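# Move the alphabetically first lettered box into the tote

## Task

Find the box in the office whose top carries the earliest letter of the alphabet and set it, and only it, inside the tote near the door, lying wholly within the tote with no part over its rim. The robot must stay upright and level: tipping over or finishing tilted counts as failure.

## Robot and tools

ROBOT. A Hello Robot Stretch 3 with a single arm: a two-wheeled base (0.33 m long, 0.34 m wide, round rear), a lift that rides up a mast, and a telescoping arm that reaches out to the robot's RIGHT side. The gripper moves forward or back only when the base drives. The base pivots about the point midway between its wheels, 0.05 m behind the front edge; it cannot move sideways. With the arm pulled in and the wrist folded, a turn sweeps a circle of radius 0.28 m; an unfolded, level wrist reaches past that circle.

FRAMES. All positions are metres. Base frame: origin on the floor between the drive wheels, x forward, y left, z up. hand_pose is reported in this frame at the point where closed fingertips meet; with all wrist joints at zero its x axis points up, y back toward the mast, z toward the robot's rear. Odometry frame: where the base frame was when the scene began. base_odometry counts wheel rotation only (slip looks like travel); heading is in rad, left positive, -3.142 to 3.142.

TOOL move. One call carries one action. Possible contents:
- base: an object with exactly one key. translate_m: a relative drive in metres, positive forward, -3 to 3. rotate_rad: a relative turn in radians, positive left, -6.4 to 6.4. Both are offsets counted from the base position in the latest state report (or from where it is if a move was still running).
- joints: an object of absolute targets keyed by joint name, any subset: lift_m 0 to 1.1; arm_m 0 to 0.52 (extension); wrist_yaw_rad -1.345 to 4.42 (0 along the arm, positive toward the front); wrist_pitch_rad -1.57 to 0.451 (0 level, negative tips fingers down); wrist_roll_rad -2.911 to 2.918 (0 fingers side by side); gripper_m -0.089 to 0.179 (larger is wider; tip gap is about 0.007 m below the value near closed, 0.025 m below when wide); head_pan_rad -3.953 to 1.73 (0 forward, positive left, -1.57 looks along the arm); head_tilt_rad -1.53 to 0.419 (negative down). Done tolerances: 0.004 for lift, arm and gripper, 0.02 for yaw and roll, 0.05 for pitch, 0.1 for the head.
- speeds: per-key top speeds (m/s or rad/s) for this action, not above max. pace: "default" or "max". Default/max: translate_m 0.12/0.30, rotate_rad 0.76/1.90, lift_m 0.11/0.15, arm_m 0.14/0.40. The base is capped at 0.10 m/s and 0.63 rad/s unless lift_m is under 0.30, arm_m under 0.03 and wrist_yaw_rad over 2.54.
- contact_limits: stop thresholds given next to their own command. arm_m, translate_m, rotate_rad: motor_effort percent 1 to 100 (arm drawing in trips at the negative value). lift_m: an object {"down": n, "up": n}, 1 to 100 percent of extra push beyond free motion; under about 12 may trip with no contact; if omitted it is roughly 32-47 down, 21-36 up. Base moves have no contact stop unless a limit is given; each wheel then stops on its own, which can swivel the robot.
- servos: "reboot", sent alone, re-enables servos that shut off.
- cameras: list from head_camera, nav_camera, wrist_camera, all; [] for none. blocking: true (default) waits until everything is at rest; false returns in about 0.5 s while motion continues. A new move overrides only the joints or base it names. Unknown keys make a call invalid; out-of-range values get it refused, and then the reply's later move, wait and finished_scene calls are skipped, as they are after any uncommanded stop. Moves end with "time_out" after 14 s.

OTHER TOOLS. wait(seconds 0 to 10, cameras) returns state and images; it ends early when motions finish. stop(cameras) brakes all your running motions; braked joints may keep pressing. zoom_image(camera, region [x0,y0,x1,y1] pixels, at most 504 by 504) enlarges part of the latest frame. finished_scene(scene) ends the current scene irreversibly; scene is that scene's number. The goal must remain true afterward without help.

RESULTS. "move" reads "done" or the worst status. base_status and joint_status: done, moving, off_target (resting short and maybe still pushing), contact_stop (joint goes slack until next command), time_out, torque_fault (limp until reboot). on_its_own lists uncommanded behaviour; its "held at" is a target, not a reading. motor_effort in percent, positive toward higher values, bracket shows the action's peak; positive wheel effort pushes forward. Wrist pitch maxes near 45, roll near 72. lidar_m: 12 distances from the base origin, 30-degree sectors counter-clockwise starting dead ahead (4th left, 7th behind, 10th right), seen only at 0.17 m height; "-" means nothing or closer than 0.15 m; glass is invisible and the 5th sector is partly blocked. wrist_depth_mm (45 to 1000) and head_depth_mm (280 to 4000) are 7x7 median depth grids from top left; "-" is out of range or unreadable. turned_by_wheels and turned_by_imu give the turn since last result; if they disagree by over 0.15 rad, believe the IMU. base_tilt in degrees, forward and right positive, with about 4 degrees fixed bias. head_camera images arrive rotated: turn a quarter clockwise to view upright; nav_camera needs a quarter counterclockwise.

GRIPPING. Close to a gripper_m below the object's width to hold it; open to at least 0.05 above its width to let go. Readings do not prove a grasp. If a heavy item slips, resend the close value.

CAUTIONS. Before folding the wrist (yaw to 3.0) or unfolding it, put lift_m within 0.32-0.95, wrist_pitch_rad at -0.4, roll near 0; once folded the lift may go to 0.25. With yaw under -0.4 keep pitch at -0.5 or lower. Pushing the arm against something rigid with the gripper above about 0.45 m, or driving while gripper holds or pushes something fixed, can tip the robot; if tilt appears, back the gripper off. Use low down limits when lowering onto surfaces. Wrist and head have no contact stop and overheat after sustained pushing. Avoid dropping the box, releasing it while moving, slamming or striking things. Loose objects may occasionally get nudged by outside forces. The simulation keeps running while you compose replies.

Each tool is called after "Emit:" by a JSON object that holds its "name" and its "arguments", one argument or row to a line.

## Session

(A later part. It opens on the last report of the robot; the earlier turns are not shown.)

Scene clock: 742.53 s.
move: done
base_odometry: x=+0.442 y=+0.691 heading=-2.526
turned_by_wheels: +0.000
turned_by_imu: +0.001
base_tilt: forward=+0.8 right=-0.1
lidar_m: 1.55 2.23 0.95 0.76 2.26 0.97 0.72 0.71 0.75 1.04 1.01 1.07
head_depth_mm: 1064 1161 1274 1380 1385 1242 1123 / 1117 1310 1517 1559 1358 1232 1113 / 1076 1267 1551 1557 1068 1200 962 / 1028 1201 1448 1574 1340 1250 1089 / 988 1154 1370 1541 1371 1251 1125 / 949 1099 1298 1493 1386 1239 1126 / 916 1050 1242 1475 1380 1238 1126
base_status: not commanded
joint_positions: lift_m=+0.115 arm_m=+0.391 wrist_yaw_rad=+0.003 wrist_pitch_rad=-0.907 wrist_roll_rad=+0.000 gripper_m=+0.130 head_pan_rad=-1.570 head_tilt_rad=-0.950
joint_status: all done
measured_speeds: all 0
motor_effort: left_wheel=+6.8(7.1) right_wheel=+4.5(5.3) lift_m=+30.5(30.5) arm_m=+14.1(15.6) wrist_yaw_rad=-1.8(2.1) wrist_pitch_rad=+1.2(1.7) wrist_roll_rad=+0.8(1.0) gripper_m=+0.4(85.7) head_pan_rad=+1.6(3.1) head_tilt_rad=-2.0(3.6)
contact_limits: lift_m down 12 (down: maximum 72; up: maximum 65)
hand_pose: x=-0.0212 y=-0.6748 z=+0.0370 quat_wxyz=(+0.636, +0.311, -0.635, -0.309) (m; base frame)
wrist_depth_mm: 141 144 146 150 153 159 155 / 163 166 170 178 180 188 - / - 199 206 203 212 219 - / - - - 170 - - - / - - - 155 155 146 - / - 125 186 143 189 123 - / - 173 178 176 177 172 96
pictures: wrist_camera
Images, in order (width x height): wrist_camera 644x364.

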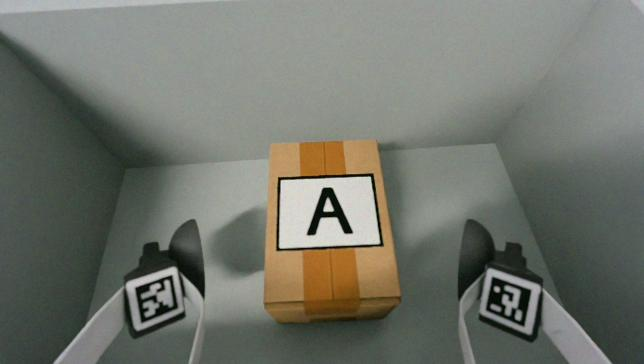

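Emit:
{"name": "move", "arguments": {
  "joints": {"lift_m": 0.4},
  "cameras": ["wrist_camera"]
}}

Emit:
{"name": "move", "arguments": {
  "joints": {"arm_m": 0.1},
  "cameras": ["head_camera"]
}}

Scene clock: 748.33 s.
move: done
base_odometry: x=+0.442 y=+0.691 heading=-2.526
turned_by_wheels: +0.000
turned_by_imu: +0.001
base_tilt: forward=+0.8 right=-0.2
lidar_m: 1.55 2.23 0.96 0.75 2.25 0.97 0.71 0.71 0.75 1.04 1.01 1.07
head_depth_mm: 1062 1157 1264 1389 1379 1232 1127 / 1115 1304 1506 1536 751 644 584 / 1073 1258 1545 846 1351 1241 989 / 1028 1198 1449 1562 1364 1240 1094 / 986 1149 1370 1534 1395 1241 1121 / 946 1099 1292 1513 1384 1252 1128 / 917 1054 1231 1475 1383 1241 1124
base_status: not commanded
joint_positions: lift_m=+0.400 arm_m=+0.391 wrist_yaw_rad=+0.003 wrist_pitch_rad=-0.908 wrist_roll_rad=+0.000 gripper_m=+0.130 head_pan_rad=-1.570 head_tilt_rad=-0.950
joint_status: all done
measured_speeds: all 0
motor_effort: left_wheel=+6.9(7.1) right_wheel=+4.6(5.2) lift_m=+30.4(32.8) arm_m=+9.1(12.1) wrist_yaw_rad=-1.8(2.4) wrist_pitch_rad=+1.2(1.6) wrist_roll_rad=+0.8(1.1) gripper_m=-0.3(1.4) head_pan_rad=+1.0(3.2) head_tilt_rad=-2.7(3.8)
hand_pose: x=-0.0212 y=-0.6746 z=+0.3219 quat_wxyz=(+0.636, +0.311, -0.635, -0.310) (m; base frame)
wrist_depth_mm: 381 - - - - - - / - - - 649 654 - 351 / - - 598 602 608 564 377 / 542 549 550 546 551 529 445 / 509 505 518 518 461 499 454 / 467 124 145 416 - 124 457 / - 128 - 395 - 317 425
pictures: wrist_camera
Images, in order (width x height): wrist_camera 644x364.

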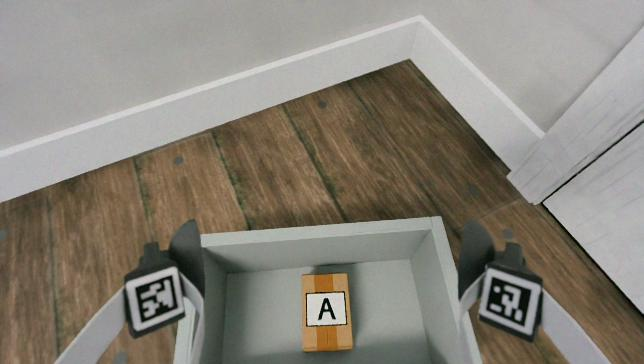

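Scene clock: 751.70 s.
move: done
base_odometry: x=+0.442 y=+0.691 heading=-2.526
turned_by_wheels: +0.000
turned_by_imu: +0.001
base_tilt: forward=+0.9 right=-0.1
lidar_m: 1.55 2.23 0.96 0.76 2.27 0.97 0.72 0.71 0.75 1.04 1.01 1.07
head_depth_mm: 1058 1164 1268 1393 1363 1232 1123 / 1116 1314 1528 1560 1358 660 573 / 1076 1262 1543 1545 1364 676 984 / 1023 1205 1444 1553 1371 1201 1099 / 988 1151 1378 1517 1385 1239 1123 / 951 1097 1302 1500 1380 1239 1128 / 917 1063 1234 1472 1385 1237 1139
base_status: not commanded
joint_positions: lift_m=+0.400 arm_m=+0.100 wrist_yaw_rad=+0.003 wrist_pitch_rad=-0.908 wrist_roll_rad=+0.000 gripper_m=+0.130 head_pan_rad=-1.570 head_tilt_rad=-0.950
joint_status: all done
measured_speeds: all 0
motor_effort: left_wheel=+6.9(7.1) right_wheel=+4.5(5.2) lift_m=+20.9(30.8) arm_m=-20.2(23.3) wrist_yaw_rad=-1.7(2.1) wrist_pitch_rad=+1.0(1.7) wrist_roll_rad=+0.8(1.1) gripper_m=-0.5(1.6) head_pan_rad=+0.9(3.0) head_tilt_rad=-2.7(3.9)
hand_pose: x=-0.0212 y=-0.3836 z=+0.3219 quat_wxyz=(+0.636, +0.311, -0.635, -0.310) (m; base frame)
wrist_depth_mm: - - 725 755 750 569 - / 654 673 656 - 631 641 - / 610 603 606 536 602 591 510 / 554 550 539 - 539 545 529 / 504 508 509 508 506 504 498 / 472 124 458 468 468 123 462 / - 424 436 437 434 421 428
pictures: head_camera (sideways)
Images, in order (width x height): head_camera 896x504.

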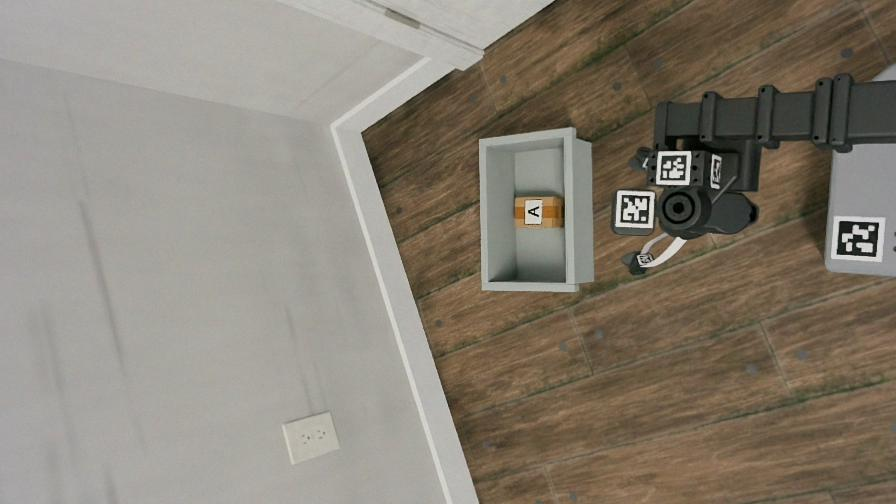

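Emit:
{"name": "move", "arguments": {
  "joints": {"head_pan_rad": 0.45, "head_tilt_rad": -0.8},
  "cameras": ["head_camera"]
}}

Emit:
{"name": "move", "arguments": {
  "joints": {"head_tilt_rad": -1.1},
  "cameras": []
}}

Emit:
{"name": "move", "arguments": {
  "joints": {"head_tilt_rad": -1.4},
  "cameras": ["head_camera"]
}}

Scene clock: 773.50 s.
move: done
base_odometry: x=+0.442 y=+0.691 heading=-2.526
turned_by_wheels: +0.000
turned_by_imu: +0.001
base_tilt: forward=+1.0 right=-0.1
lidar_m: 1.55 2.22 0.95 0.76 2.25 0.97 0.72 0.71 0.75 1.03 1.01 1.08
head_depth_mm: 2715 2701 2136 1765 1502 1311 1165 / 2696 2724 2150 1785 1505 1305 1165 / 2607 2659 2149 1757 1506 1313 1163 / 2731 2644 2159 1759 1512 1309 1157 / 2649 2635 2129 1770 1497 1315 1157 / 2245 2329 2145 1758 1508 1313 1157 / 1727 1756 1818 1730 1513 1319 1167
base_status: not commanded
joint_positions: lift_m=+0.400 arm_m=+0.100 wrist_yaw_rad=+0.003 wrist_pitch_rad=-0.908 wrist_roll_rad=+0.000 gripper_m=+0.130 head_pan_rad=+0.491 head_tilt_rad=-0.801
joint_status: all done
measured_speeds: all 0
motor_effort: left_wheel=+6.9(7.0) right_wheel=+4.9(5.0) lift_m=+20.8(21.2) arm_m=-19.9(20.5) wrist_yaw_rad=-1.8(2.2) wrist_pitch_rad=+1.2(1.6) wrist_roll_rad=+0.8(1.1) gripper_m=+0.0(1.3) head_pan_rad=-0.8(5.8) head_tilt_rad=+1.4(3.8)
hand_pose: x=-0.0212 y=-0.3836 z=+0.3219 quat_wxyz=(+0.636, +0.311, -0.635, -0.310) (m; base frame)
wrist_depth_mm: - - 746 761 747 577 - / 643 679 666 - 640 649 - / 606 610 606 537 599 604 516 / 559 557 542 - 541 546 528 / 515 506 508 505 507 502 501 / 467 124 457 464 466 124 463 / - 423 436 432 438 420 427
pictures: head_camera (sideways)
Images, in order (width x height): head_camera 896x504.

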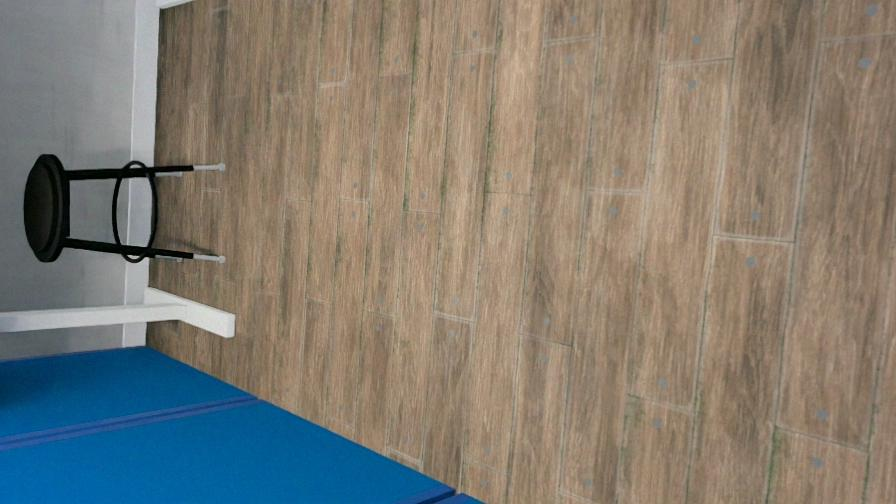

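Scene clock: 774.63 s.
move: done
base_odometry: x=+0.442 y=+0.691 heading=-2.526
turned_by_wheels: +0.000
turned_by_imu: +0.000
base_tilt: forward=+1.0 right=-0.2
lidar_m: 1.54 2.24 0.96 0.76 2.26 0.97 0.72 0.71 0.75 1.04 1.01 1.08
head_depth_mm: 1936 1716 1553 1413 1299 1195 1104 / 1929 1733 1558 1414 1301 1190 1113 / 1940 1729 1562 1423 1305 1207 978 / 1958 1733 1566 1416 1297 1201 960 / 1989 1747 1570 1431 1302 1204 973 / 1971 1748 1577 1426 1305 1206 566 / 1852 1723 1567 1426 1308 1210 482
base_status: not commanded
joint_positions: lift_m=+0.400 arm_m=+0.100 wrist_yaw_rad=+0.003 wrist_pitch_rad=-0.908 wrist_roll_rad=+0.000 gripper_m=+0.130 head_pan_rad=+0.465 head_tilt_rad=-1.098
joint_status: all done
measured_speeds: translate_m=+0.000 rotate_rad=+0.000 lift_m=+0.000 arm_m=+0.000 wrist_yaw_rad=+0.000 wrist_pitch_rad=+0.000 wrist_roll_rad=+0.000 head_pan_rad=-0.024 head_tilt_rad=+0.000
motor_effort: left_wheel=+7.0(7.1) right_wheel=+4.4(5.1) lift_m=+20.5(20.9) arm_m=-19.8(20.5) wrist_yaw_rad=-1.5(2.0) wrist_pitch_rad=+1.2(1.6) wrist_roll_rad=+0.8(1.1) gripper_m=-0.8(1.0) head_pan_rad=-4.0(4.0) head_tilt_rad=-5.0(8.0)
hand_pose: x=-0.0212 y=-0.3836 z=+0.3219 quat_wxyz=(+0.636, +0.311, -0.635, -0.310) (m; base frame)
wrist_depth_mm: - - 737 751 753 571 - / 657 695 665 - 646 648 - / 605 604 610 551 592 599 506 / 555 556 544 - 540 544 530 / 504 506 510 510 509 502 500 / 473 124 468 466 470 123 463 / - 425 432 433 434 418 431
pictures: none
No camera images: "cameras" was empty.

Scene clock: 775.40 s.
move: done
base_odometry: x=+0.442 y=+0.691 heading=-2.526
turned_by_wheels: +0.000
turned_by_imu: +0.000
base_tilt: forward=+1.0 right=-0.3
lidar_m: 1.55 2.23 0.95 0.75 2.25 0.97 0.72 0.71 0.75 1.04 1.01 1.07
head_depth_mm: 1383 1335 1303 1262 1226 746 593 / 1397 1349 1305 1266 1234 1200 621 / 1398 1350 1315 1274 1103 1062 1159 / 1391 1360 1320 1279 1081 618 1178 / 1395 1365 1320 1279 1078 615 1177 / 1394 1375 1318 1284 594 608 1178 / 1419 1372 1327 1290 462 557 1176
base_status: not commanded
joint_positions: lift_m=+0.400 arm_m=+0.100 wrist_yaw_rad=+0.003 wrist_pitch_rad=-0.908 wrist_roll_rad=+0.000 gripper_m=+0.130 head_pan_rad=+0.457 head_tilt_rad=-1.404
joint_status: all done
measured_speeds: all 0
motor_effort: left_wheel=+6.7(7.0) right_wheel=+4.5(5.2) lift_m=+20.6(20.9) arm_m=-20.0(20.1) wrist_yaw_rad=-1.5(1.9) wrist_pitch_rad=+0.9(1.5) wrist_roll_rad=+0.8(1.0) gripper_m=+0.3(0.8) head_pan_rad=-4.1(4.1) head_tilt_rad=-7.2(8.7)
hand_pose: x=-0.0212 y=-0.3836 z=+0.3219 quat_wxyz=(+0.636, +0.311, -0.635, -0.310) (m; base frame)
wrist_depth_mm: - - 739 758 758 565 - / 650 676 649 - 640 652 - / 601 601 599 541 589 605 507 / 556 555 546 - 533 553 523 / 501 507 502 498 501 500 510 / 468 124 456 463 466 124 468 / - 422 428 433 432 423 426
pictures: head_camera (sideways)
Images, in order (width x height): head_camera 896x504.

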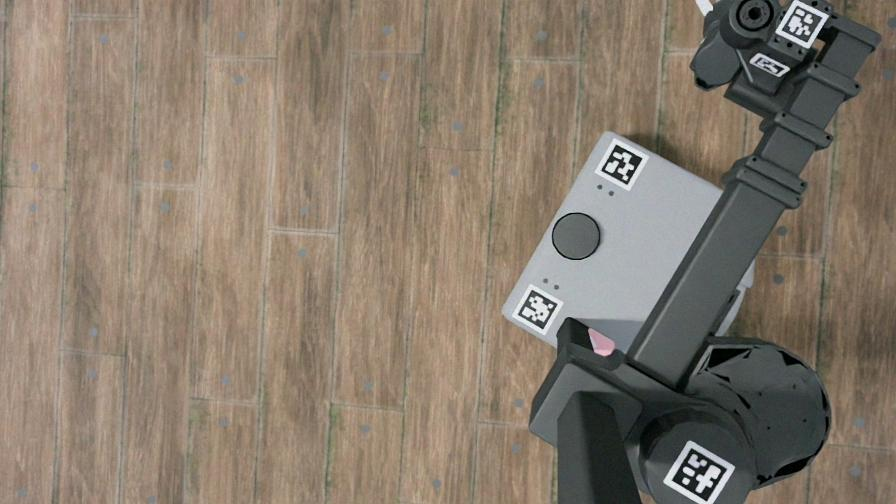

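Emit:
{"name": "finished_scene", "arguments": {
  "scene": 1
}}

The scene is finished: the task was done.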